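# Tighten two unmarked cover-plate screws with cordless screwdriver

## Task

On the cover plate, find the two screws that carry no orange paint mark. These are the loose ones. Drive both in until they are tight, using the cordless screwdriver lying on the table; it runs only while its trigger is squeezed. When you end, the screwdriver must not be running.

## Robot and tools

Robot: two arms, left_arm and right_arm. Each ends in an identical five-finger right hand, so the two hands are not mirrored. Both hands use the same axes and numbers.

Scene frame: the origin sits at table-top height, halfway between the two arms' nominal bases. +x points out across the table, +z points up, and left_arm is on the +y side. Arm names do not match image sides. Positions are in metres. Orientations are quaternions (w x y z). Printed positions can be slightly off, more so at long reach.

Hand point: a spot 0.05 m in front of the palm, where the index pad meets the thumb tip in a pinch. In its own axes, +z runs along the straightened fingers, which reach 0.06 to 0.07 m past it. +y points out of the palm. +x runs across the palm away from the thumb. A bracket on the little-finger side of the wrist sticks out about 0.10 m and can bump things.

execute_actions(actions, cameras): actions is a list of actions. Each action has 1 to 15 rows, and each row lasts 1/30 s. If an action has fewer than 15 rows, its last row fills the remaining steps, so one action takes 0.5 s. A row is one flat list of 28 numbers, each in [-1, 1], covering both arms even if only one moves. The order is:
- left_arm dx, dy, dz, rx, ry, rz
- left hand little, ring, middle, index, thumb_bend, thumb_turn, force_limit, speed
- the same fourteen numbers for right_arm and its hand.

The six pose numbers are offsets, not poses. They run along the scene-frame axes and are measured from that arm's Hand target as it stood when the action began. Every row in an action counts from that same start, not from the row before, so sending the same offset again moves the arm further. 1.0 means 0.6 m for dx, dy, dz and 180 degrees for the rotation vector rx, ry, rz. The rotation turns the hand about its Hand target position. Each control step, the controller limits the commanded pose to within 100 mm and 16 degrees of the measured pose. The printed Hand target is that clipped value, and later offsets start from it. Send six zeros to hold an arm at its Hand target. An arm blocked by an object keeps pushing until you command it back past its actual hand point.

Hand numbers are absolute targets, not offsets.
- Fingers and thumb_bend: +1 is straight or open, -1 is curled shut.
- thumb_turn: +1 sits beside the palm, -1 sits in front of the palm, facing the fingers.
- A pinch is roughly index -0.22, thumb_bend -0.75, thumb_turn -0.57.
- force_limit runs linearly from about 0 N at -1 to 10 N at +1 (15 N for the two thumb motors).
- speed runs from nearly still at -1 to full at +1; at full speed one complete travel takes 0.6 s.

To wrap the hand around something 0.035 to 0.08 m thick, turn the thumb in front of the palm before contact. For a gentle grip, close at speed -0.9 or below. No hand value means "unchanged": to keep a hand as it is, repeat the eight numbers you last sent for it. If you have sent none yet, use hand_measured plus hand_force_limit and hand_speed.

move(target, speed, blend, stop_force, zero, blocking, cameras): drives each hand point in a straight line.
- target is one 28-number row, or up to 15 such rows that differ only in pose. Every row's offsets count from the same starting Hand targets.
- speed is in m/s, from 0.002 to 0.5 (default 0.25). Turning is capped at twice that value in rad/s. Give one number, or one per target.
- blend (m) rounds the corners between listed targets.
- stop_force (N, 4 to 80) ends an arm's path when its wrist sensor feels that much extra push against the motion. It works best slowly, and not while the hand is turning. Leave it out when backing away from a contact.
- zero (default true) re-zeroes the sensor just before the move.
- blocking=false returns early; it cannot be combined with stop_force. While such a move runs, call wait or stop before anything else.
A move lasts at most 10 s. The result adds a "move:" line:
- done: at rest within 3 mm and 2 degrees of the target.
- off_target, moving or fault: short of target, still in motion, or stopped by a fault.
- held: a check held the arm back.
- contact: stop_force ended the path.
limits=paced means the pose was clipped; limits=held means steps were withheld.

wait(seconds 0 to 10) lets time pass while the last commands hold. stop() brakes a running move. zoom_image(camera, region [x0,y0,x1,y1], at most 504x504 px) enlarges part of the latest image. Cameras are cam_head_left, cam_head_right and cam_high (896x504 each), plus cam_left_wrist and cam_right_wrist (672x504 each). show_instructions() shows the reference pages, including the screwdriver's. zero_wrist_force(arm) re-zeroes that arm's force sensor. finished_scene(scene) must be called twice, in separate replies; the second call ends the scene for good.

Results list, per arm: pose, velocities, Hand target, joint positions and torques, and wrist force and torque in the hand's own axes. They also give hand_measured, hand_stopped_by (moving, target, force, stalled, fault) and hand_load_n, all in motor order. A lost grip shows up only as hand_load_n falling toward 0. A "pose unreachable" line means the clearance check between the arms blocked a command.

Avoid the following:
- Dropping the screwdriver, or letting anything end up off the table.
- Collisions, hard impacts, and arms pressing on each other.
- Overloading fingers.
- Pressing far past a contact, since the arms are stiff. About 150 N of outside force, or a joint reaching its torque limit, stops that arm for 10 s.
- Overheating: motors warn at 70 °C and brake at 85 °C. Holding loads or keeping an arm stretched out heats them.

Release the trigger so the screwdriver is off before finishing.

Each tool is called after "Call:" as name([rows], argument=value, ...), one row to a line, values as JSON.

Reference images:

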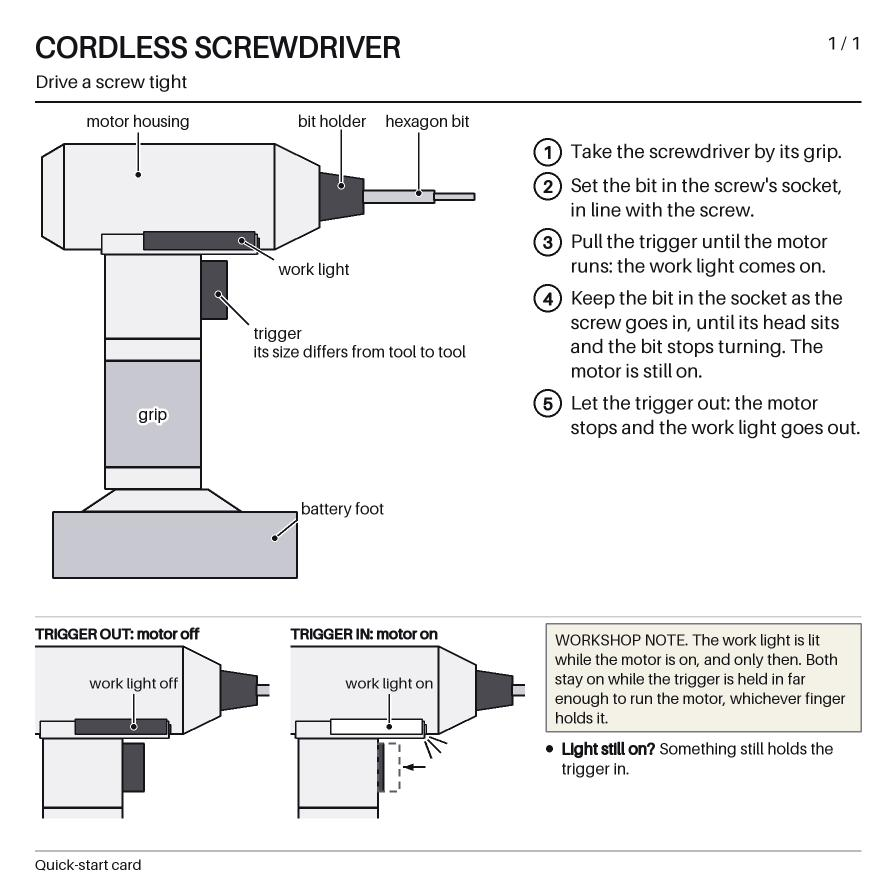

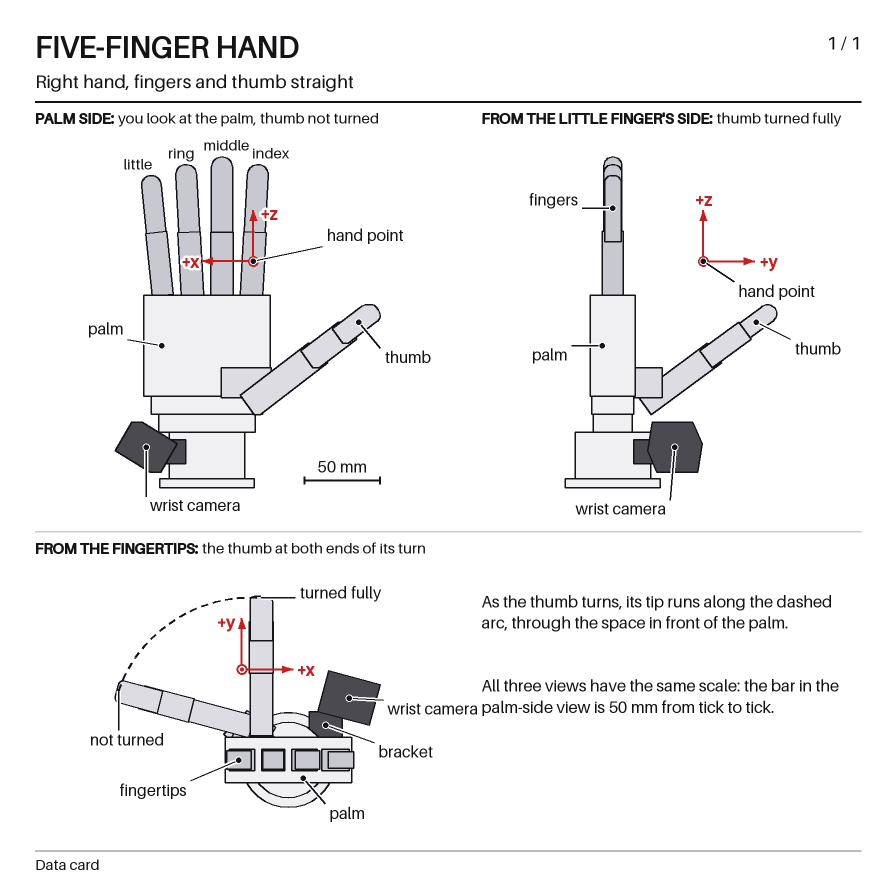

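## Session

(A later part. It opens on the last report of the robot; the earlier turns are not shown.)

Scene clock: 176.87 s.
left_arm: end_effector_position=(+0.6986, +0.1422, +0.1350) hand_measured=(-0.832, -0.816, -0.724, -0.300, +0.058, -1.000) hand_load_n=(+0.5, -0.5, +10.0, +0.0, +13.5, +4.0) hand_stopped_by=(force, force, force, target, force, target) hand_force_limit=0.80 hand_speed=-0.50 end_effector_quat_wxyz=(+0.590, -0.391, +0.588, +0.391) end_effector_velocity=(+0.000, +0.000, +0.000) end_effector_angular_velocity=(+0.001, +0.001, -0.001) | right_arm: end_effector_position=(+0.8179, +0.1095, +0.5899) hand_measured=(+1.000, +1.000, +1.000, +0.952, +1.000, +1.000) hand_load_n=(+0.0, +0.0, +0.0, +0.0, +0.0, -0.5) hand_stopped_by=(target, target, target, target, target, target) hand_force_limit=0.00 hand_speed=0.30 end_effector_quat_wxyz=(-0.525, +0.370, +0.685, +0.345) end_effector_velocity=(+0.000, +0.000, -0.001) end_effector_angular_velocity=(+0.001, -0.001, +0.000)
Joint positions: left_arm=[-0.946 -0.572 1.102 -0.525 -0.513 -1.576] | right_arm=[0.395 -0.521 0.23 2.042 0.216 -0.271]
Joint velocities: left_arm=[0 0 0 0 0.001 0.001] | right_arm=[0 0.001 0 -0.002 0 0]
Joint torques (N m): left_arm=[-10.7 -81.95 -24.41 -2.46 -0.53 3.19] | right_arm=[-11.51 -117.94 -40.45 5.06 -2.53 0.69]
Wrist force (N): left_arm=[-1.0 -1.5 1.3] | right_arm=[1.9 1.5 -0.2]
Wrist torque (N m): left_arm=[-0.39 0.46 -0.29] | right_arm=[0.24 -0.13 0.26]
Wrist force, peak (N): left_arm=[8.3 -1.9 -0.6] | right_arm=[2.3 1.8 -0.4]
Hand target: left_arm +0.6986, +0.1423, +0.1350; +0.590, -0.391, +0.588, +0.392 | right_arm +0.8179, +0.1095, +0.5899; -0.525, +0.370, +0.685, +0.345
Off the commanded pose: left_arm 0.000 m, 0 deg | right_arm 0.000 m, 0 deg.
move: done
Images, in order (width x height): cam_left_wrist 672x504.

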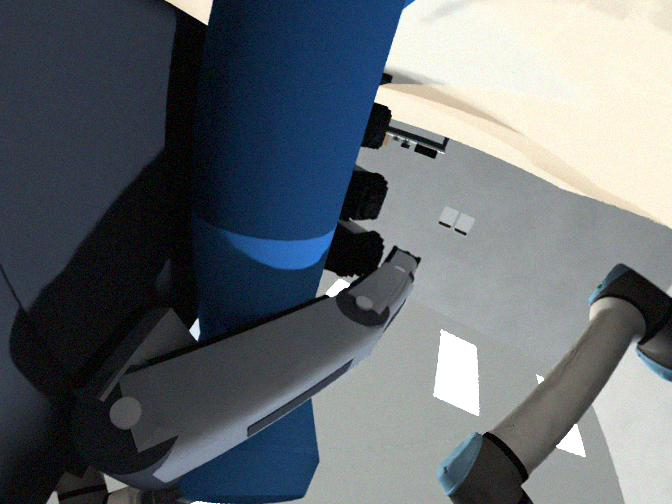

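Call:
move([
  [0,0,0.008,0,0,0,-0.99,-0.99,-0.99,-0.3,-0.99,-1,0.8,-0.5,0,0,0,0,0,0,1,1,1,1,1,1,0.0,0.3],
  [0.0058,0.0081,0.008,-0.0226,0.0161,0,-0.99,-0.99,-0.99,-0.3,-0.99,-1,0.8,-0.5,0,0,0,0,0,0,1,1,1,1,1,1,0.0,0.3],
], speed=0.05, cameras=[])

Call:
move(target=[0,0,-0.06,0,0,0,-0.99,-0.99,-0.99,-0.3,-0.99,-1,0.8,-0.5,0,0,0,0,0,0,1,1,1,1,1,1,0.0,0.3], speed=0.01, stop_force=5, cameras=["cam_right_wrist"])

Call:
move(target=[0,0,-0.0016,0,0,0,-0.99,-0.99,-0.99,-0.3,-0.99,-1,0.8,-0.5,0,0,0,0,0,0,1,1,1,1,1,1,0.0,0.3], speed=0.01, cameras=["cam_head_right","cam_head_left"])

Call:
zoom_image(camera="cam_head_right", region=[360, 160, 480, 250])

Call:
zoom_image(camera="cam_head_left", region=[360, 170, 480, 260])

Scene clock: 178.90 s.
left_arm: end_effector_position=(+0.7021, +0.1472, +0.1399) hand_measured=(-0.832, -0.816, -0.724, -0.300, +0.058, -1.000) hand_load_n=(+0.0, +0.0, +9.5, +0.0, +13.5, +3.5) hand_stopped_by=(force, force, force, target, force, target) hand_force_limit=0.80 hand_speed=-0.50 end_effector_quat_wxyz=(+0.561, -0.402, +0.616, +0.380) end_effector_velocity=(+0.000, +0.000, +0.000) end_effector_angular_velocity=(+0.000, -0.001, +0.000) | right_arm: end_effector_position=(+0.8179, +0.1095, +0.5899) hand_measured=(+1.000, +1.000, +1.000, +0.952, +1.000, +1.000) hand_load_n=(+0.0, +0.0, +0.0, +0.0, +0.0, +0.0) hand_stopped_by=(target, target, target, target, target, target) hand_force_limit=0.00 hand_speed=0.30 end_effector_quat_wxyz=(-0.525, +0.370, +0.685, +0.345) end_effector_velocity=(+0.001, +0.000, -0.002) end_effector_angular_velocity=(-0.001, +0.001, +0.000)
Joint positions: left_arm=[-0.942 -0.628 1.165 -0.705 -0.516 -1.406] | right_arm=[0.395 -0.521 0.23 2.042 0.216 -0.271]
Joint velocities: left_arm=[0 0.001 -0.002 0.002 0 -0.002] | right_arm=[0 0.002 0 0 0 0]
Joint torques (N m): left_arm=[-3.72 -87.99 -50.94 5.11 0.8 -3.13] | right_arm=[-11.24 -118.1 -40.24 4.87 -2.51 0.5]
Wrist force (N): left_arm=[7.7 -2.2 -0.2] | right_arm=[2.3 1.4 -0.5]
Wrist torque (N m): left_arm=[-0.35 -0.09 0.04] | right_arm=[0.24 -0.17 0.28]
Wrist force, peak (N): left_arm=[9.0 -1.8 -0.6] | right_arm=[2.3 1.8 -0.8]
Hand target: left_arm +0.7021, +0.1471, +0.1398; +0.561, -0.401, +0.617, +0.380 | right_arm +0.8179, +0.1095, +0.5899; -0.525, +0.370, +0.685, +0.345
Off the commanded pose: left_arm 0.000 m, 0 deg | right_arm 0.000 m, 0 deg.
move: done
No camera images: "cameras" was empty.

Scene clock: 180.47 s.
left_arm: end_effector_position=(+0.7022, +0.1470, +0.1367) hand_measured=(-0.832, -0.816, -0.724, -0.300, +0.058, -1.000) hand_load_n=(-0.5, +0.0, +9.5, +0.0, +14.0, +2.0) hand_stopped_by=(force, force, force, target, force, target) hand_force_limit=0.80 hand_speed=-0.50 end_effector_quat_wxyz=(+0.561, -0.402, +0.617, +0.380) end_effector_velocity=(+0.000, +0.000, +0.000) end_effector_angular_velocity=(+0.001, +0.001, -0.001) | right_arm: end_effector_position=(+0.8179, +0.1095, +0.5899) hand_measured=(+1.000, +1.000, +1.000, +0.952, +1.000, +1.000) hand_load_n=(+0.0, +0.0, +0.0, +0.0, +0.0, +0.0) hand_stopped_by=(target, target, target, target, target, target) hand_force_limit=0.00 hand_speed=0.30 end_effector_quat_wxyz=(-0.525, +0.370, +0.685, +0.345) end_effector_velocity=(+0.000, +0.000, -0.001) end_effector_angular_velocity=(+0.000, +0.000, +0.000)
Joint positions: left_arm=[-0.942 -0.625 1.165 -0.708 -0.516 -1.406] | right_arm=[0.395 -0.521 0.23 2.042 0.216 -0.271]
Joint velocities: left_arm=[-0.001 0 0 0 0 0.001] | right_arm=[0 0.001 0 -0.001 0 0]
Joint torques (N m): left_arm=[-6.99 -122.84 -48.36 4.7 0.81 -2.71] | right_arm=[-10.59 -117.85 -40.35 4.93 -2.53 0.54]
Wrist force (N): left_arm=[7.3 -2.2 -0.3] | right_arm=[2.1 1.8 -0.5]
Wrist torque (N m): left_arm=[-0.35 -0.16 0.01] | right_arm=[0.30 -0.15 0.28]
Wrist force, peak (N): left_arm=[8.0 -2.1 -0.1] | right_arm=[2.5 1.3 -0.7]
Hand target: left_arm +0.7022, +0.1471, +0.1367; +0.561, -0.402, +0.616, +0.380 | right_arm +0.8179, +0.1095, +0.5899; -0.525, +0.370, +0.685, +0.345
Off the commanded pose: left_arm 0.033 m, 0 deg | right_arm 0.000 m, 0 deg.
move: contact (left_arm)
Images, in order (width x height): cam_right_wrist 672x504.

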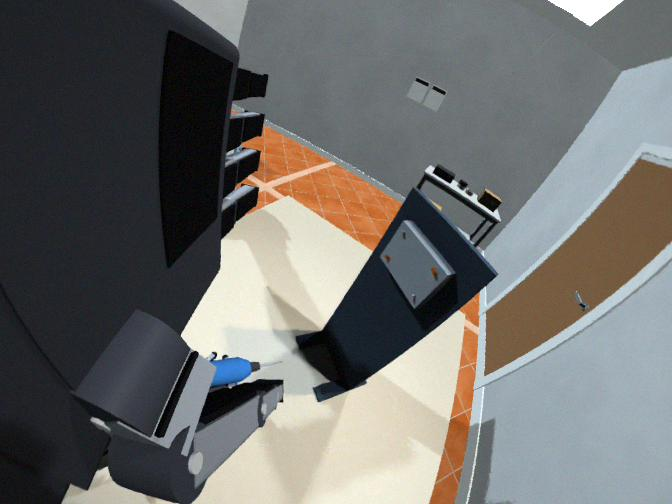

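Scene clock: 181.17 s.
left_arm: end_effector_position=(+0.7022, +0.1470, +0.1359) hand_measured=(-0.832, -0.816, -0.724, -0.300, +0.058, -1.000) hand_load_n=(+1.0, +0.0, +9.5, +0.0, +14.0, +3.0) hand_stopped_by=(force, force, force, target, force, target) hand_force_limit=0.80 hand_speed=-0.50 end_effector_quat_wxyz=(+0.561, -0.402, +0.616, +0.380) end_effector_velocity=(+0.000, +0.000, +0.000) end_effector_angular_velocity=(+0.000, -0.001, -0.001) | right_arm: end_effector_position=(+0.8179, +0.1095, +0.5899) hand_measured=(+1.000, +1.000, +1.000, +0.952, +1.000, +1.000) hand_load_n=(+0.0, +0.0, +0.0, +0.0, +0.0, +0.0) hand_stopped_by=(target, target, target, target, target, target) hand_force_limit=0.00 hand_speed=0.30 end_effector_quat_wxyz=(-0.525, +0.370, +0.685, +0.345) end_effector_velocity=(+0.000, +0.000, +0.001) end_effector_angular_velocity=(+0.000, +0.000, +0.000)
Joint positions: left_arm=[-0.942 -0.624 1.165 -0.709 -0.516 -1.406] | right_arm=[0.395 -0.521 0.23 2.042 0.216 -0.271]
Joint velocities: left_arm=[0 0 0 0 0.001 -0.001] | right_arm=[0 -0.001 0 0.001 0 0]
Joint torques (N m): left_arm=[0.47 -76.16 -21.79 -3.05 0.67 -2.59] | right_arm=[-10.72 -117.08 -40.35 5 -2.58 0.61]
Wrist force (N): left_arm=[-3.6 -1.0 -3.5] | right_arm=[1.8 1.2 -0.2]
Wrist torque (N m): left_arm=[-0.15 0.06 -0.56] | right_arm=[0.19 -0.11 0.24]
Wrist force, peak (N): left_arm=[7.2 -2.2 0.0] | right_arm=[2.5 1.4 -0.4]
Hand target: left_arm +0.7022, +0.1471, +0.1358; +0.561, -0.402, +0.616, +0.380 | right_arm +0.8179, +0.1095, +0.5899; -0.525, +0.370, +0.685, +0.345
Off the commanded pose: left_arm 0.000 m, 0 deg | right_arm 0.000 m, 0 deg.
move: done
Images, in order (width x height): cam_head_left 896x504, cam_head_right 896x504.

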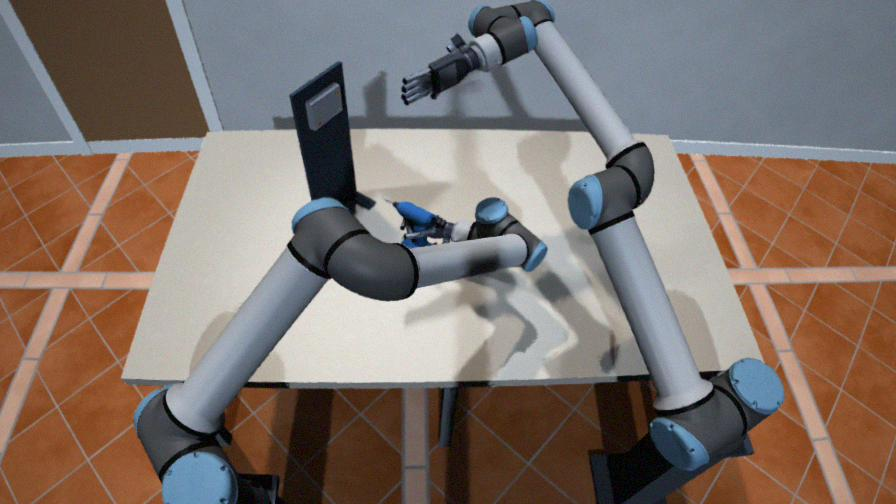

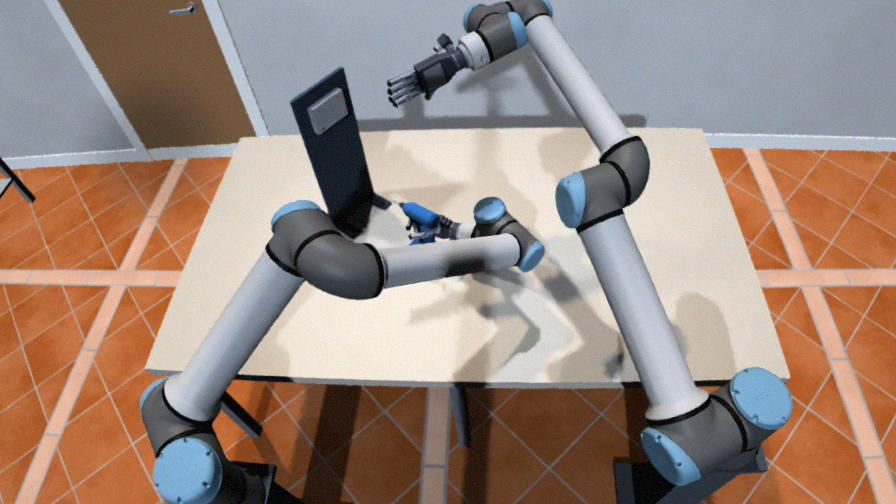

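Scaled by 4.200.

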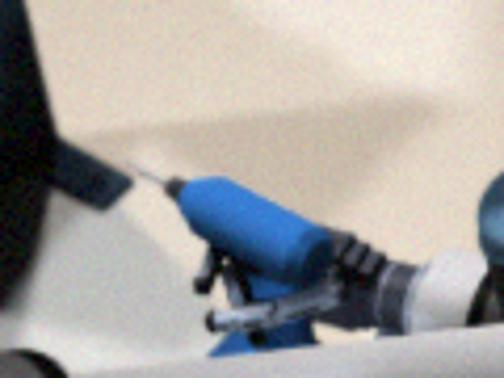

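Scaled by 4.200.

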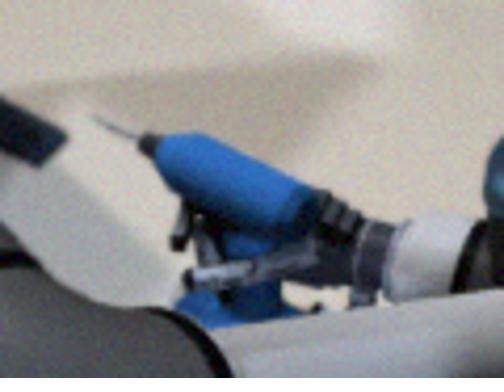

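Call:
move([
  [0,0,0.01,0,0,0,-0.99,-0.99,-0.99,-0.3,-0.99,-1,0.8,-0.5,0,0,0,0,0,0,1,1,1,1,1,1,0.0,0.3],
  [-0.0163,0.0116,0.01,-0.0161,-0.0226,0,-0.99,-0.99,-0.99,-0.3,-0.99,-1,0.8,-0.5,0,0,0,0,0,0,1,1,1,1,1,1,0.0,0.3],
], speed=0.05, cameras=[])

Call:
move(target=[0,0,-0.06,0,0,0,-0.99,-0.99,-0.99,-0.3,-0.99,-1,0.8,-0.5,0,0,0,0,0,0,1,1,1,1,1,1,0.0,0.3], speed=0.01, stop_force=5, cameras=[])

Call:
move(target=[0,0,-0.0012,0,0,0,-0.99,-0.99,-0.99,-0.3,-0.99,-1,0.8,-0.5,0,0,0,0,0,0,1,1,1,1,1,1,0.0,0.3], speed=0.01, cameras=["cam_head_right"])

Call:
zoom_image(camera="cam_head_right", region=[360, 160, 480, 250])

Scene clock: 182.80 s.
left_arm: end_effector_position=(+0.6923, +0.1540, +0.1418) hand_measured=(-0.832, -0.816, -0.724, -0.300, +0.058, -1.000) hand_load_n=(+0.0, +0.0, +9.5, +0.0, +14.0, +2.5) hand_stopped_by=(force, force, force, target, force, target) hand_force_limit=0.80 hand_speed=-0.50 end_effector_quat_wxyz=(+0.572, -0.429, +0.606, +0.350) end_effector_velocity=(+0.000, -0.001, +0.000) end_effector_angular_velocity=(+0.003, +0.005, +0.000) | right_arm: end_effector_position=(+0.8179, +0.1095, +0.5899) hand_measured=(+1.000, +1.000, +1.000, +0.952, +1.000, +1.000) hand_load_n=(+0.0, +0.0, +0.0, +0.0, +0.0, +0.0) hand_stopped_by=(target, target, target, target, target, target) hand_force_limit=0.00 hand_speed=0.30 end_effector_quat_wxyz=(-0.525, +0.370, +0.685, +0.345) end_effector_velocity=(+0.000, +0.000, -0.001) end_effector_angular_velocity=(+0.000, +0.000, +0.000)
Joint positions: left_arm=[-0.945 -0.663 1.211 -0.756 -0.515 -1.457] | right_arm=[0.395 -0.521 0.23 2.042 0.216 -0.271]
Joint velocities: left_arm=[0 0.002 -0.003 0.003 0 0.003] | right_arm=[0 0.001 0 -0.001 0 0]
Joint torques (N m): left_arm=[-6.37 -83.29 -49.38 5.21 2.94 4.32] | right_arm=[-11.31 -116.71 -40.6 4.76 -2.51 0.4]
Wrist force (N): left_arm=[8.1 -1.6 0.3] | right_arm=[2.1 1.4 -0.6]
Wrist torque (N m): left_arm=[-0.39 -0.15 0.04] | right_arm=[0.25 -0.14 0.27]
Wrist force, peak (N): left_arm=[9.5 -1.8 0.0] | right_arm=[2.4 1.5 -0.6]
Hand target: left_arm +0.6924, +0.1540, +0.1418; +0.572, -0.429, +0.606, +0.350 | right_arm +0.8179, +0.1095, +0.5899; -0.525, +0.370, +0.685, +0.345
Off the commanded pose: left_arm 0.000 m, 0 deg | right_arm 0.000 m, 0 deg.
move: done
No camera images: "cameras" was empty.

Scene clock: 184.67 s.
left_arm: end_effector_position=(+0.6924, +0.1540, +0.1350) hand_measured=(-0.830, -0.816, -0.724, -0.300, +0.058, -1.000) hand_load_n=(+1.0, +0.0, +9.5, +0.0, +14.0, +2.0) hand_stopped_by=(force, force, force, target, force, target) hand_force_limit=0.80 hand_speed=-0.50 end_effector_quat_wxyz=(+0.572, -0.429, +0.606, +0.350) end_effector_velocity=(+0.000, +0.000, +0.000) end_effector_angular_velocity=(+0.000, +0.001, +0.001) | right_arm: end_effector_position=(+0.8179, +0.1095, +0.5899) hand_measured=(+1.000, +1.000, +1.000, +0.952, +1.000, +1.000) hand_load_n=(+0.0, +0.0, +0.0, +0.0, +0.0, +0.0) hand_stopped_by=(target, target, target, target, target, target) hand_force_limit=0.00 hand_speed=0.30 end_effector_quat_wxyz=(-0.525, +0.370, +0.685, +0.345) end_effector_velocity=(+0.000, +0.000, +0.001) end_effector_angular_velocity=(+0.001, -0.001, +0.000)
Joint positions: left_arm=[-0.945 -0.656 1.212 -0.764 -0.515 -1.456] | right_arm=[0.395 -0.521 0.23 2.042 0.216 -0.271]
Joint velocities: left_arm=[0 0 0 0 -0.001 0] | right_arm=[0 -0.001 0 0 0 0]
Joint torques (N m): left_arm=[2.47 -118.65 -48.3 4.4 1.51 3.16] | right_arm=[-10.7 -117.23 -40.15 5.09 -2.47 0.41]
Wrist force (N): left_arm=[5.7 -1.5 0.7] | right_arm=[2.0 1.4 -0.4]
Wrist torque (N m): left_arm=[-0.38 -0.20 0.00] | right_arm=[0.24 -0.13 0.26]
Wrist force, peak (N): left_arm=[8.1 -1.6 0.0] | right_arm=[2.3 1.7 -0.6]
Hand target: left_arm +0.6924, +0.1540, +0.1350; +0.572, -0.429, +0.606, +0.350 | right_arm +0.8179, +0.1095, +0.5899; -0.525, +0.370, +0.685, +0.345
Off the commanded pose: left_arm 0.029 m, 0 deg | right_arm 0.000 m, 0 deg.
move: contact (left_arm)
No camera images: "cameras" was empty.

Scene clock: 185.37 s.
left_arm: end_effector_position=(+0.6924, +0.1539, +0.1343) hand_measured=(-0.830, -0.816, -0.724, -0.300, +0.058, -1.000) hand_load_n=(+2.5, +0.0, +9.5, +0.0, +14.0, +2.5) hand_stopped_by=(force, force, force, target, force, target) hand_force_limit=0.80 hand_speed=-0.50 end_effector_quat_wxyz=(+0.572, -0.429, +0.606, +0.350) end_effector_velocity=(-0.001, -0.001, +0.000) end_effector_angular_velocity=(+0.000, +0.000, -0.001) | right_arm: end_effector_position=(+0.8179, +0.1095, +0.5899) hand_measured=(+1.000, +1.000, +1.000, +0.952, +1.000, +1.000) hand_load_n=(+0.0, +0.0, +0.0, +0.0, +0.0, +0.0) hand_stopped_by=(target, target, target, target, target, target) hand_force_limit=0.00 hand_speed=0.30 end_effector_quat_wxyz=(-0.525, +0.370, +0.685, +0.345) end_effector_velocity=(+0.001, +0.000, -0.001) end_effector_angular_velocity=(-0.001, +0.001, +0.000)
Joint positions: left_arm=[-0.945 -0.656 1.212 -0.765 -0.515 -1.456] | right_arm=[0.395 -0.521 0.23 2.042 0.216 -0.271]
Joint velocities: left_arm=[-0.001 0 0 0 0 0] | right_arm=[0 0.001 0 0 0 0]
Joint torques (N m): left_arm=[-0.82 -73.94 -30.52 -3.58 1.11 1.88] | right_arm=[-12.42 -117.62 -40.47 4.95 -2.46 0.48]
Wrist force (N): left_arm=[-3.1 -2.2 -3.7] | right_arm=[2.2 1.3 -0.3]
Wrist torque (N m): left_arm=[-0.23 -0.04 -0.22] | right_arm=[0.22 -0.17 0.27]
Wrist force, peak (N): left_arm=[6.1 -1.5 0.8] | right_arm=[2.3 1.9 -0.5]
Hand target: left_arm +0.6924, +0.1540, +0.1343; +0.572, -0.429, +0.606, +0.350 | right_arm +0.8179, +0.1095, +0.5899; -0.525, +0.370, +0.685, +0.345
Off the commanded pose: left_arm 0.000 m, 0 deg | right_arm 0.000 m, 0 deg.
move: done
Images, in order (width x height): cam_head_right 896x504.

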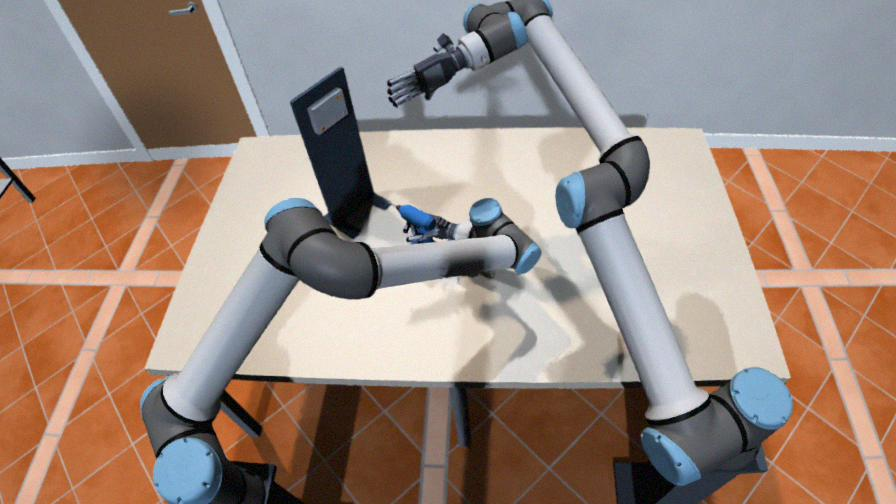

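Scaled by 4.200.

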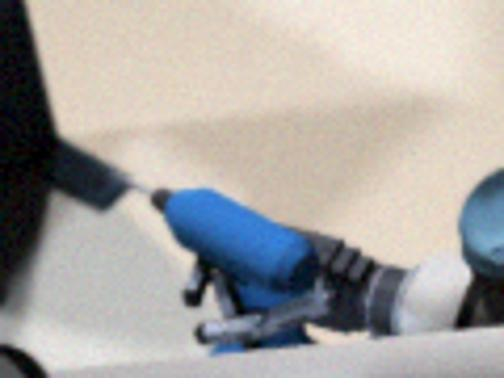

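Call:
move(target=[0,0,0.0006,0,0,0,-0.7,-0.7,-0.62,0.3,0.25,-1,0.8,-0.85,0,0,0,0,0,0,1,1,1,1,1,1,0.0,0.3], speed=0.01, cameras=["cam_head_right"])

Call:
zoom_image(camera="cam_head_right", region=[360, 160, 480, 250])

Scene clock: 188.27 s.
left_arm: end_effector_position=(+0.6924, +0.1540, +0.1346) hand_measured=(-0.700, -0.700, -0.620, +0.300, +0.250, -1.000) hand_load_n=(+0.0, +0.0, +1.0, +0.0, +0.0, +0.0) hand_stopped_by=(target, target, target, target, target, target) hand_force_limit=0.80 hand_speed=-0.85 end_effector_quat_wxyz=(+0.572, -0.429, +0.606, +0.350) end_effector_velocity=(+0.000, +0.000, +0.000) end_effector_angular_velocity=(-0.001, -0.001, +0.000) | right_arm: end_effector_position=(+0.8179, +0.1095, +0.5899) hand_measured=(+1.000, +1.000, +1.000, +0.952, +1.000, +1.000) hand_load_n=(+0.0, +0.0, +0.0, +0.0, +0.0, +0.0) hand_stopped_by=(target, target, target, target, target, target) hand_force_limit=0.00 hand_speed=0.30 end_effector_quat_wxyz=(-0.525, +0.370, +0.685, +0.345) end_effector_velocity=(+0.000, +0.000, +0.000) end_effector_angular_velocity=(+0.000, +0.000, +0.000)
Joint positions: left_arm=[-0.945 -0.656 1.212 -0.764 -0.515 -1.456] | right_arm=[0.395 -0.521 0.23 2.042 0.216 -0.271]
Joint velocities: left_arm=[0 -0.001 0 0 0 0] | right_arm=[0 0 0 0 0 0]
Joint torques (N m): left_arm=[-0.59 -118.64 -46.22 3.2 0.91 0.32] | right_arm=[-10.99 -117.84 -40.49 4.84 -2.55 0.44]
Wrist force (N): left_arm=[7.3 -1.5 0.3] | right_arm=[2.0 1.7 -0.3]
Wrist torque (N m): left_arm=[-0.39 -0.17 0.05] | right_arm=[0.29 -0.13 0.27]
Wrist force, peak (N): left_arm=[7.3 -1.2 0.4] | right_arm=[2.3 1.9 -0.5]
Hand target: left_arm +0.6924, +0.1540, +0.1346; +0.572, -0.429, +0.606, +0.350 | right_arm +0.8179, +0.1095, +0.5899; -0.525, +0.370, +0.685, +0.345
Off the commanded pose: left_arm 0.000 m, 0 deg | right_arm 0.000 m, 0 deg.
move: done
Images, in order (width x height): cam_head_right 896x504.

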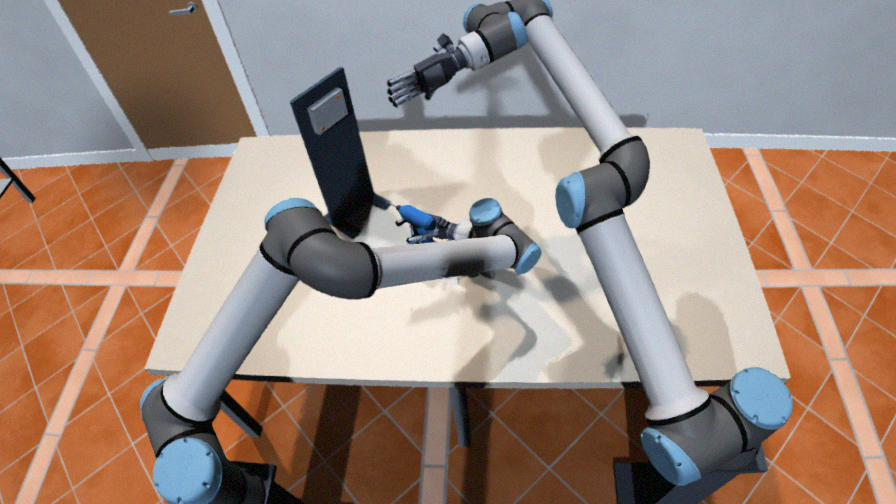

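Scaled by 4.200.

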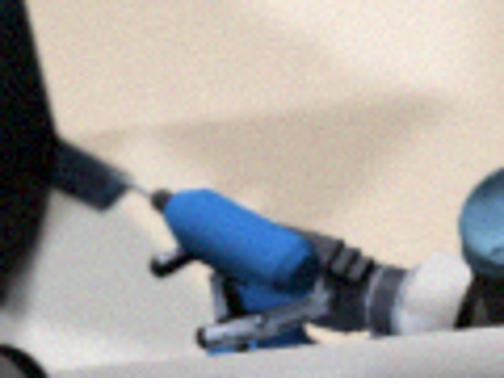

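Call:
move(target=[0,0,-0.04,0,0,0,-0.7,-0.7,-0.62,0.3,0.25,-1,0.8,-0.85,0,0,0,0,0,0,1,1,1,1,1,1,0.0,0.3], speed=0.006, stop_force=5, cameras=["cam_head_right"])

Call:
zoom_image(camera="cam_head_right", region=[360, 160, 480, 250])

Scene clock: 190.10 s.
left_arm: end_effector_position=(+0.6924, +0.1540, +0.1316) hand_measured=(-0.700, -0.700, -0.620, +0.300, +0.250, -1.000) hand_load_n=(+0.0, +0.0, +1.0, +0.0, +0.5, -0.5) hand_stopped_by=(target, target, target, target, target, target) hand_force_limit=0.80 hand_speed=-0.85 end_effector_quat_wxyz=(+0.572, -0.429, +0.606, +0.350) end_effector_velocity=(+0.001, +0.001, +0.000) end_effector_angular_velocity=(+0.000, +0.000, +0.001) | right_arm: end_effector_position=(+0.8179, +0.1095, +0.5899) hand_measured=(+1.000, +1.000, +1.000, +0.952, +1.000, +1.000) hand_load_n=(+0.0, +0.0, +0.0, -0.5, +0.0, +0.0) hand_stopped_by=(target, target, target, target, target, target) hand_force_limit=0.00 hand_speed=0.30 end_effector_quat_wxyz=(-0.525, +0.370, +0.685, +0.345) end_effector_velocity=(+0.000, +0.000, +0.000) end_effector_angular_velocity=(+0.000, +0.000, +0.000)
Joint positions: left_arm=[-0.945 -0.653 1.213 -0.768 -0.515 -1.456] | right_arm=[0.395 -0.521 0.23 2.042 0.216 -0.271]
Joint velocities: left_arm=[0.001 0 0 0 0 0] | right_arm=[0 0 0 0.001 0 0]
Joint torques (N m): left_arm=[1.98 -111.09 -40.25 3.32 1.43 -0.59] | right_arm=[-11.11 -118.51 -40.48 4.93 -2.47 0.4]
Wrist force (N): left_arm=[0.8 -2.8 -1.2] | right_arm=[2.1 1.0 -0.2]
Wrist torque (N m): left_arm=[-0.35 0.07 -0.17] | right_arm=[0.16 -0.16 0.26]
Wrist force, peak (N): left_arm=[7.3 -1.2 0.1] | right_arm=[2.4 1.6 -0.5]
Hand target: left_arm +0.6924, +0.1540, +0.1316; +0.572, -0.429, +0.606, +0.350 | right_arm +0.8179, +0.1095, +0.5899; -0.525, +0.370, +0.685, +0.345
Off the commanded pose: left_arm 0.021 m, 0 deg | right_arm 0.000 m, 0 deg.
move: contact (left_arm)
Images, in order (width x height): cam_head_right 896x504.

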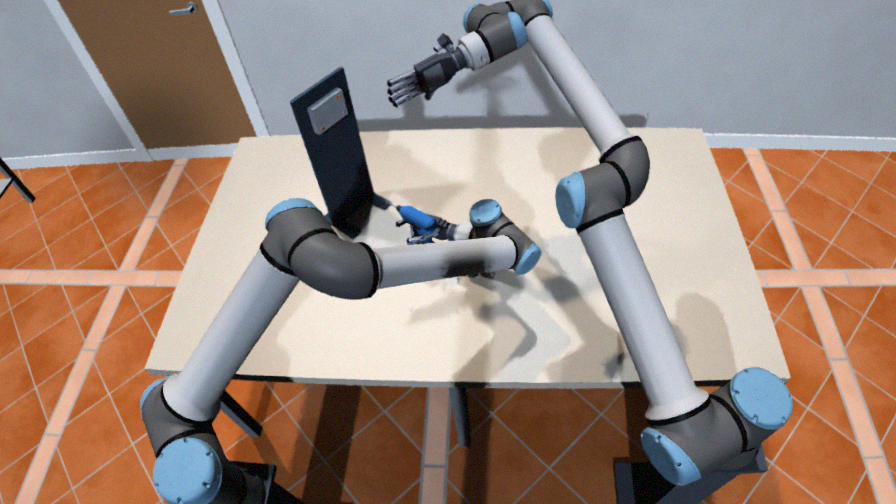

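Scaled by 4.200.

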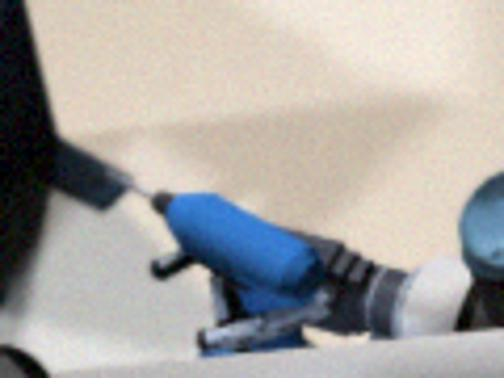

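Call:
move(target=[0,0,0,0,0,0,-0.4,-0.4,-0.4,0.6,0.7,-1,0.8,-0.8,0,0,0,0,0,0,1,1,1,1,1,1,0.0,0.3], speed=0.01, cameras=["cam_head_right","cam_left_wrist"])

Call:
zoom_image(camera="cam_head_right", region=[360, 160, 480, 250])

Scene clock: 192.63 s.
left_arm: end_effector_position=(+0.6924, +0.1540, +0.1316) hand_measured=(-0.400, -0.400, -0.400, +0.600, +0.700, -1.000) hand_load_n=(+0.0, +0.0, +0.0, +0.0, +0.0, +0.0) hand_stopped_by=(target, target, target, target, target, target) hand_force_limit=0.80 hand_speed=-0.80 end_effector_quat_wxyz=(+0.572, -0.429, +0.606, +0.350) end_effector_velocity=(+0.000, +0.000, +0.000) end_effector_angular_velocity=(+0.001, +0.001, -0.001) | right_arm: end_effector_position=(+0.8179, +0.1095, +0.5899) hand_measured=(+1.000, +1.000, +1.000, +0.952, +1.000, +1.000) hand_load_n=(+0.0, +0.5, +0.0, +0.0, +0.0, +0.0) hand_stopped_by=(target, target, target, target, target, target) hand_force_limit=0.00 hand_speed=0.30 end_effector_quat_wxyz=(-0.525, +0.370, +0.685, +0.345) end_effector_velocity=(+0.000, +0.000, +0.000) end_effector_angular_velocity=(+0.000, +0.001, +0.000)
Joint positions: left_arm=[-0.945 -0.653 1.213 -0.768 -0.515 -1.456] | right_arm=[0.395 -0.521 0.23 2.042 0.216 -0.271]
Joint velocities: left_arm=[0 0 0 0 0 0.001] | right_arm=[0 0 0 0.001 -0.001 0]
Joint torques (N m): left_arm=[2.25 -113.68 -43.83 2.63 1.02 -0.53] | right_arm=[-11.61 -117.64 -40.24 4.9 -2.49 0.29]
Wrist force (N): left_arm=[1.4 -2.2 -1.2] | right_arm=[2.2 1.2 -0.2]
Wrist torque (N m): left_arm=[-0.32 0.14 -0.11] | right_arm=[0.19 -0.17 0.27]
Wrist force, peak (N): left_arm=[1.8 -2.6 -1.5] | right_arm=[2.4 1.6 -0.5]
Hand target: left_arm +0.6924, +0.1540, +0.1316; +0.572, -0.429, +0.606, +0.350 | right_arm +0.8179, +0.1095, +0.5899; -0.525, +0.370, +0.685, +0.345
Off the commanded pose: left_arm 0.000 m, 0 deg | right_arm 0.000 m, 0 deg.
move: done
Images, in order (width x height): cam_head_right 896x504, cam_left_wrist 672x504.

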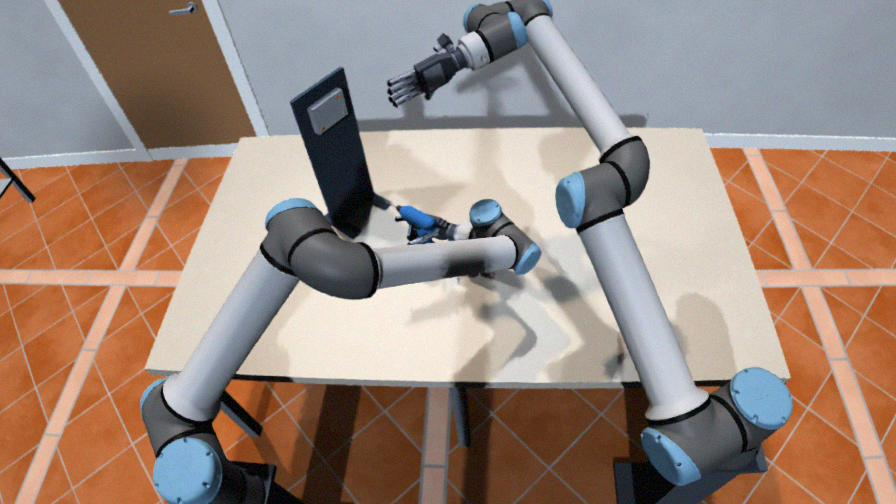

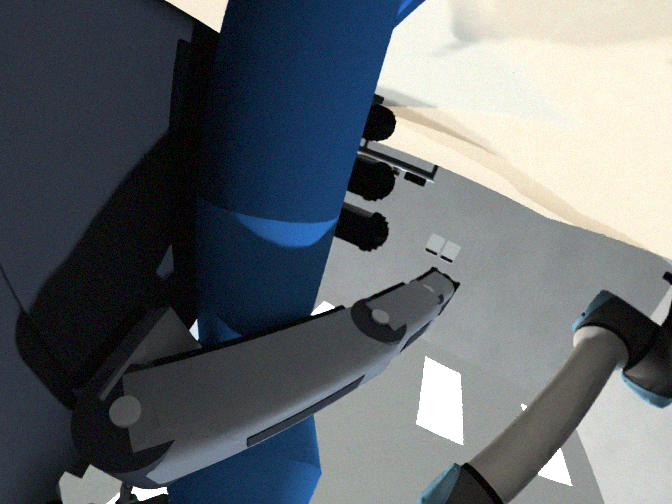

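Scaled by 4.200.

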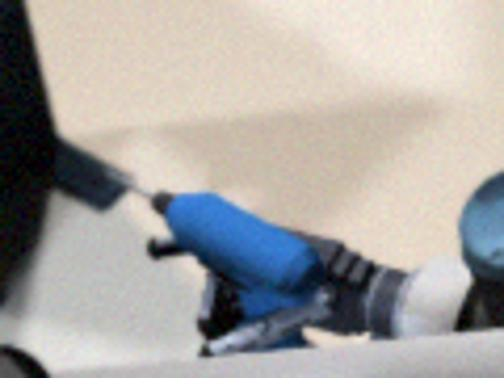

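Call:
move(target=[0,0,-0.015,0,0,0,-0.4,-0.4,-0.4,0.6,0.7,-1,0.8,-0.8,0,0,0,0,0,0,1,1,1,1,1,1,0.0,0.3], speed=0.006, stop_force=5, cameras=["cam_head_right","cam_head_left","cam_right_wrist"])

Call:
zoom_image(camera="cam_head_right", region=[360, 160, 480, 250])

Call:
zoom_image(camera="cam_head_left", region=[360, 170, 480, 260])

Call:
zoom_image(camera="cam_right_wrist", region=[190, 320, 310, 410])

Scene clock: 194.93 s.
left_arm: end_effector_position=(+0.6924, +0.1540, +0.1226) hand_measured=(-0.400, -0.400, -0.400, +0.600, +0.700, -1.000) hand_load_n=(+0.0, +0.0, +0.0, +0.0, +0.0, +0.0) hand_stopped_by=(target, target, target, target, target, target) hand_force_limit=0.80 hand_speed=-0.80 end_effector_quat_wxyz=(+0.572, -0.429, +0.606, +0.350) end_effector_velocity=(+0.000, +0.000, +0.000) end_effector_angular_velocity=(-0.001, +0.000, +0.001) | right_arm: end_effector_position=(+0.8179, +0.1095, +0.5899) hand_measured=(+1.000, +1.000, +1.000, +0.952, +1.000, +1.000) hand_load_n=(+0.0, +0.0, +0.0, +0.0, +0.0, +0.0) hand_stopped_by=(target, target, target, target, target, target) hand_force_limit=0.00 hand_speed=0.30 end_effector_quat_wxyz=(-0.525, +0.370, +0.685, +0.345) end_effector_velocity=(+0.000, +0.000, -0.001) end_effector_angular_velocity=(-0.001, +0.002, +0.000)
Joint positions: left_arm=[-0.945 -0.645 1.215 -0.778 -0.515 -1.456] | right_arm=[0.395 -0.521 0.23 2.042 0.216 -0.271]
Joint velocities: left_arm=[0 0 0 -0.001 0 0.001] | right_arm=[0 0.001 0 0.001 0 0]
Joint torques (N m): left_arm=[2.05 -92.92 -25.8 0.86 1.71 -1.36] | right_arm=[-11.16 -117.17 -40.18 4.9 -2.5 0.2]
Wrist force (N): left_arm=[-2.4 -4.2 -0.5] | right_arm=[2.3 1.7 -0.4]
Wrist torque (N m): left_arm=[-0.44 0.23 -0.28] | right_arm=[0.28 -0.19 0.29]
Wrist force, peak (N): left_arm=[-2.8 -4.8 -0.6] | right_arm=[2.3 1.7 -0.7]
Hand target: left_arm +0.6924, +0.1540, +0.1226; +0.572, -0.429, +0.606, +0.350 | right_arm +0.8179, +0.1095, +0.5899; -0.525, +0.370, +0.685, +0.345
Off the commanded pose: left_arm 0.000 m, 0 deg | right_arm 0.000 m, 0 deg.
move: done
Images, in order (width x height): cam_head_left 896x504, cam_head_right 896x504, cam_right_wrist 672x504.

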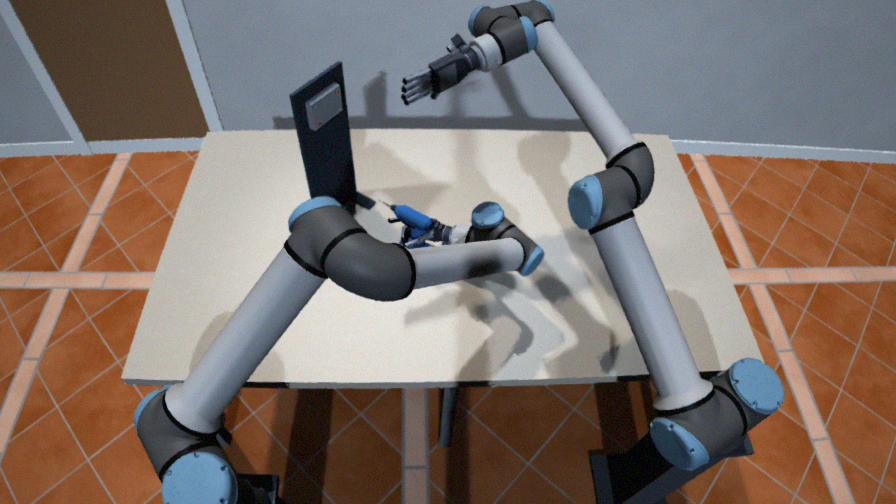

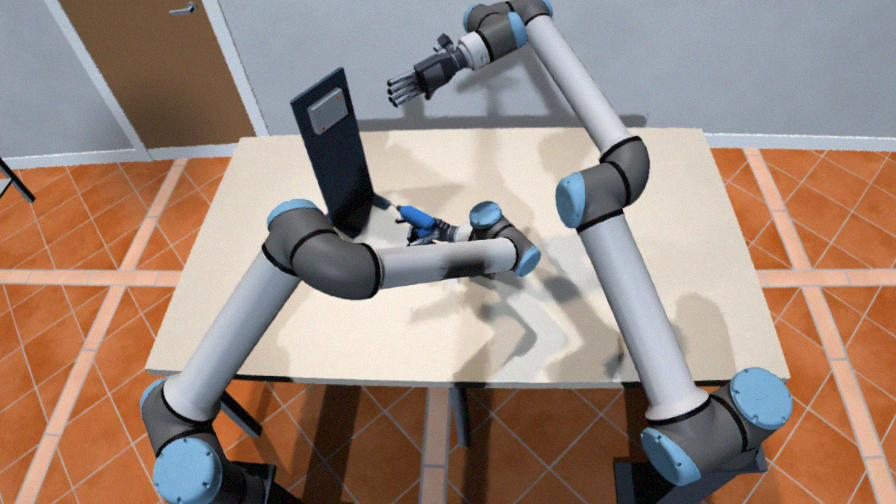

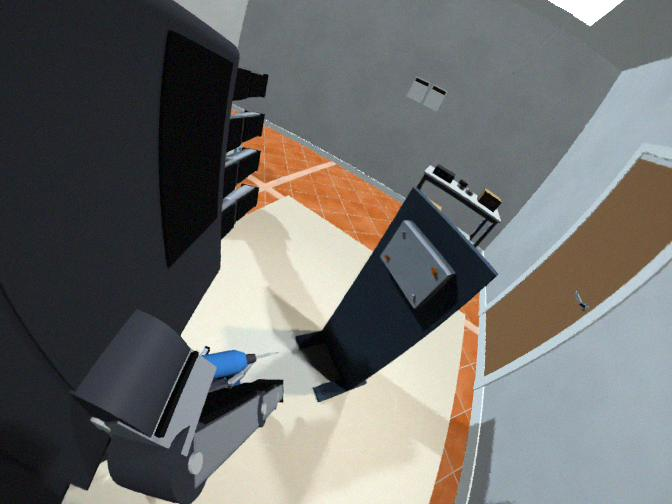

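Scaled by 4.200.

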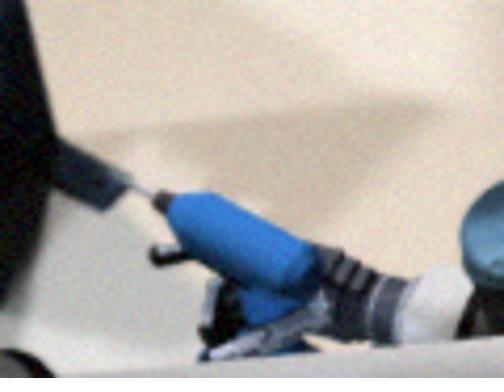

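Scaled by 4.200.

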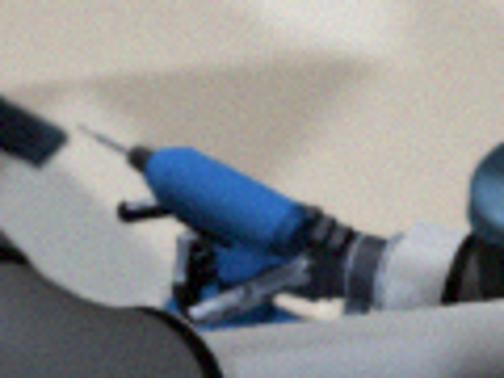

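Scaled by 4.200 from the camera's 672x504 image, which has a finer 960x720 frame.

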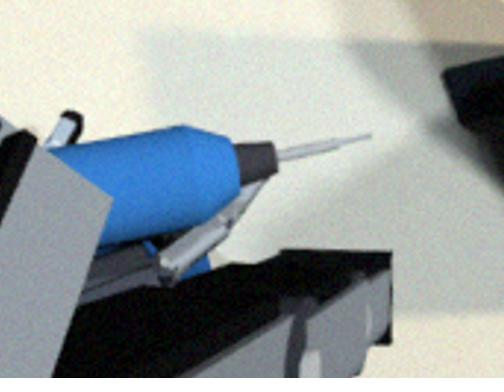

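Call:
move(target=[0,0,0,0,0,0,0.9,0.9,0.9,0.9,0.95,-1,0.8,-0.6,0,0,0,0,0,0,1,1,1,1,1,1,0.0,0.3], speed=0.01, cameras=["cam_head_right","cam_right_wrist"])

Call:
zoom_image(camera="cam_head_right", region=[360, 160, 480, 250])

Call:
zoom_image(camera="cam_right_wrist", region=[190, 320, 310, 410])

Scene clock: 197.33 s.
left_arm: end_effector_position=(+0.6924, +0.1540, +0.1226) hand_measured=(+0.900, +0.900, +0.900, +0.900, +0.950, -1.000) hand_load_n=(+0.0, +0.0, +0.0, +0.0, +0.0, +0.0) hand_stopped_by=(target, target, target, target, target, target) hand_force_limit=0.80 hand_speed=-0.60 end_effector_quat_wxyz=(+0.572, -0.429, +0.606, +0.350) end_effector_velocity=(+0.000, +0.000, +0.000) end_effector_angular_velocity=(+0.000, +0.000, +0.000) | right_arm: end_effector_position=(+0.8179, +0.1095, +0.5899) hand_measured=(+1.000, +1.000, +1.000, +0.952, +1.000, +1.000) hand_load_n=(+0.0, +0.0, +0.0, +0.0, +0.0, +0.0) hand_stopped_by=(target, target, target, target, target, target) hand_force_limit=0.00 hand_speed=0.30 end_effector_quat_wxyz=(-0.525, +0.370, +0.685, +0.345) end_effector_velocity=(+0.000, +0.000, -0.001) end_effector_angular_velocity=(+0.000, +0.001, +0.000)
Joint positions: left_arm=[-0.945 -0.645 1.215 -0.778 -0.515 -1.456] | right_arm=[0.395 -0.521 0.23 2.042 0.216 -0.271]
Joint velocities: left_arm=[0 0 0 0 -0.001 0] | right_arm=[0 0.001 0 0 0 0]
Joint torques (N m): left_arm=[6.86 -110.44 -42.2 2.84 1.38 -1.01] | right_arm=[-11.01 -117.42 -40.46 4.85 -2.42 0.31]
Wrist force (N): left_arm=[-1.9 -3.7 -0.9] | right_arm=[1.9 1.2 -0.5]
Wrist torque (N m): left_arm=[-0.36 0.21 -0.23] | right_arm=[0.21 -0.11 0.25]
Wrist force, peak (N): left_arm=[-2.8 -4.4 -0.8] | right_arm=[2.4 1.5 -0.4]
Hand target: left_arm +0.6924, +0.1540, +0.1226; +0.572, -0.429, +0.606, +0.350 | right_arm +0.8179, +0.1095, +0.5899; -0.525, +0.370, +0.685, +0.345
Off the commanded pose: left_arm 0.000 m, 0 deg | right_arm 0.000 m, 0 deg.
move: done
Images, in order (width x height): cam_head_right 896x504, cam_right_wrist 672x504.

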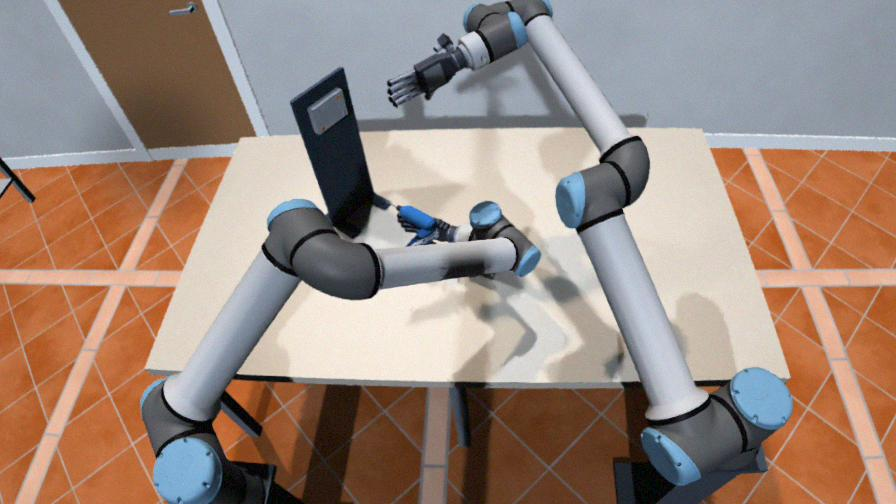

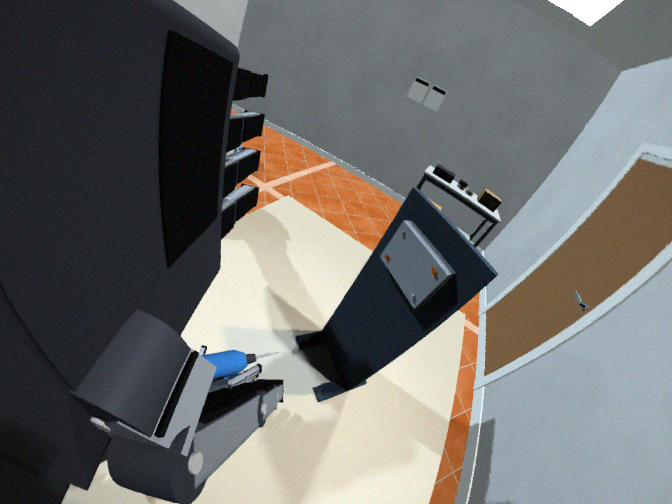

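Scaled by 4.200.

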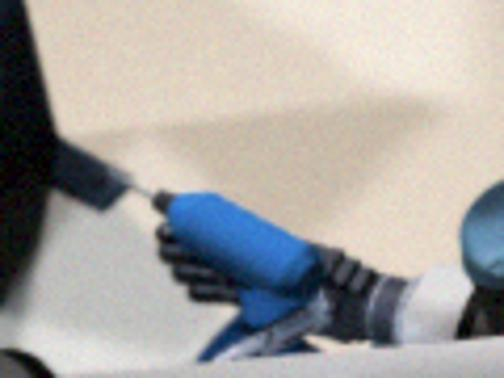

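Scaled by 4.200 from the camera's 672x504 image, which has a finer 960x720 frame.

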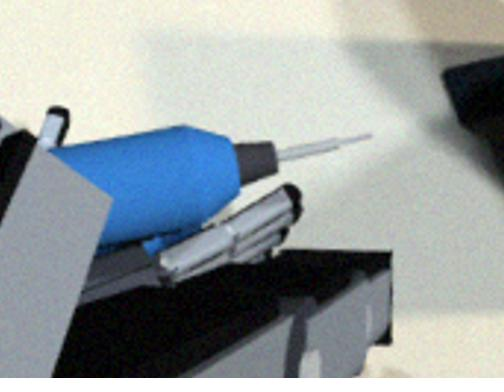

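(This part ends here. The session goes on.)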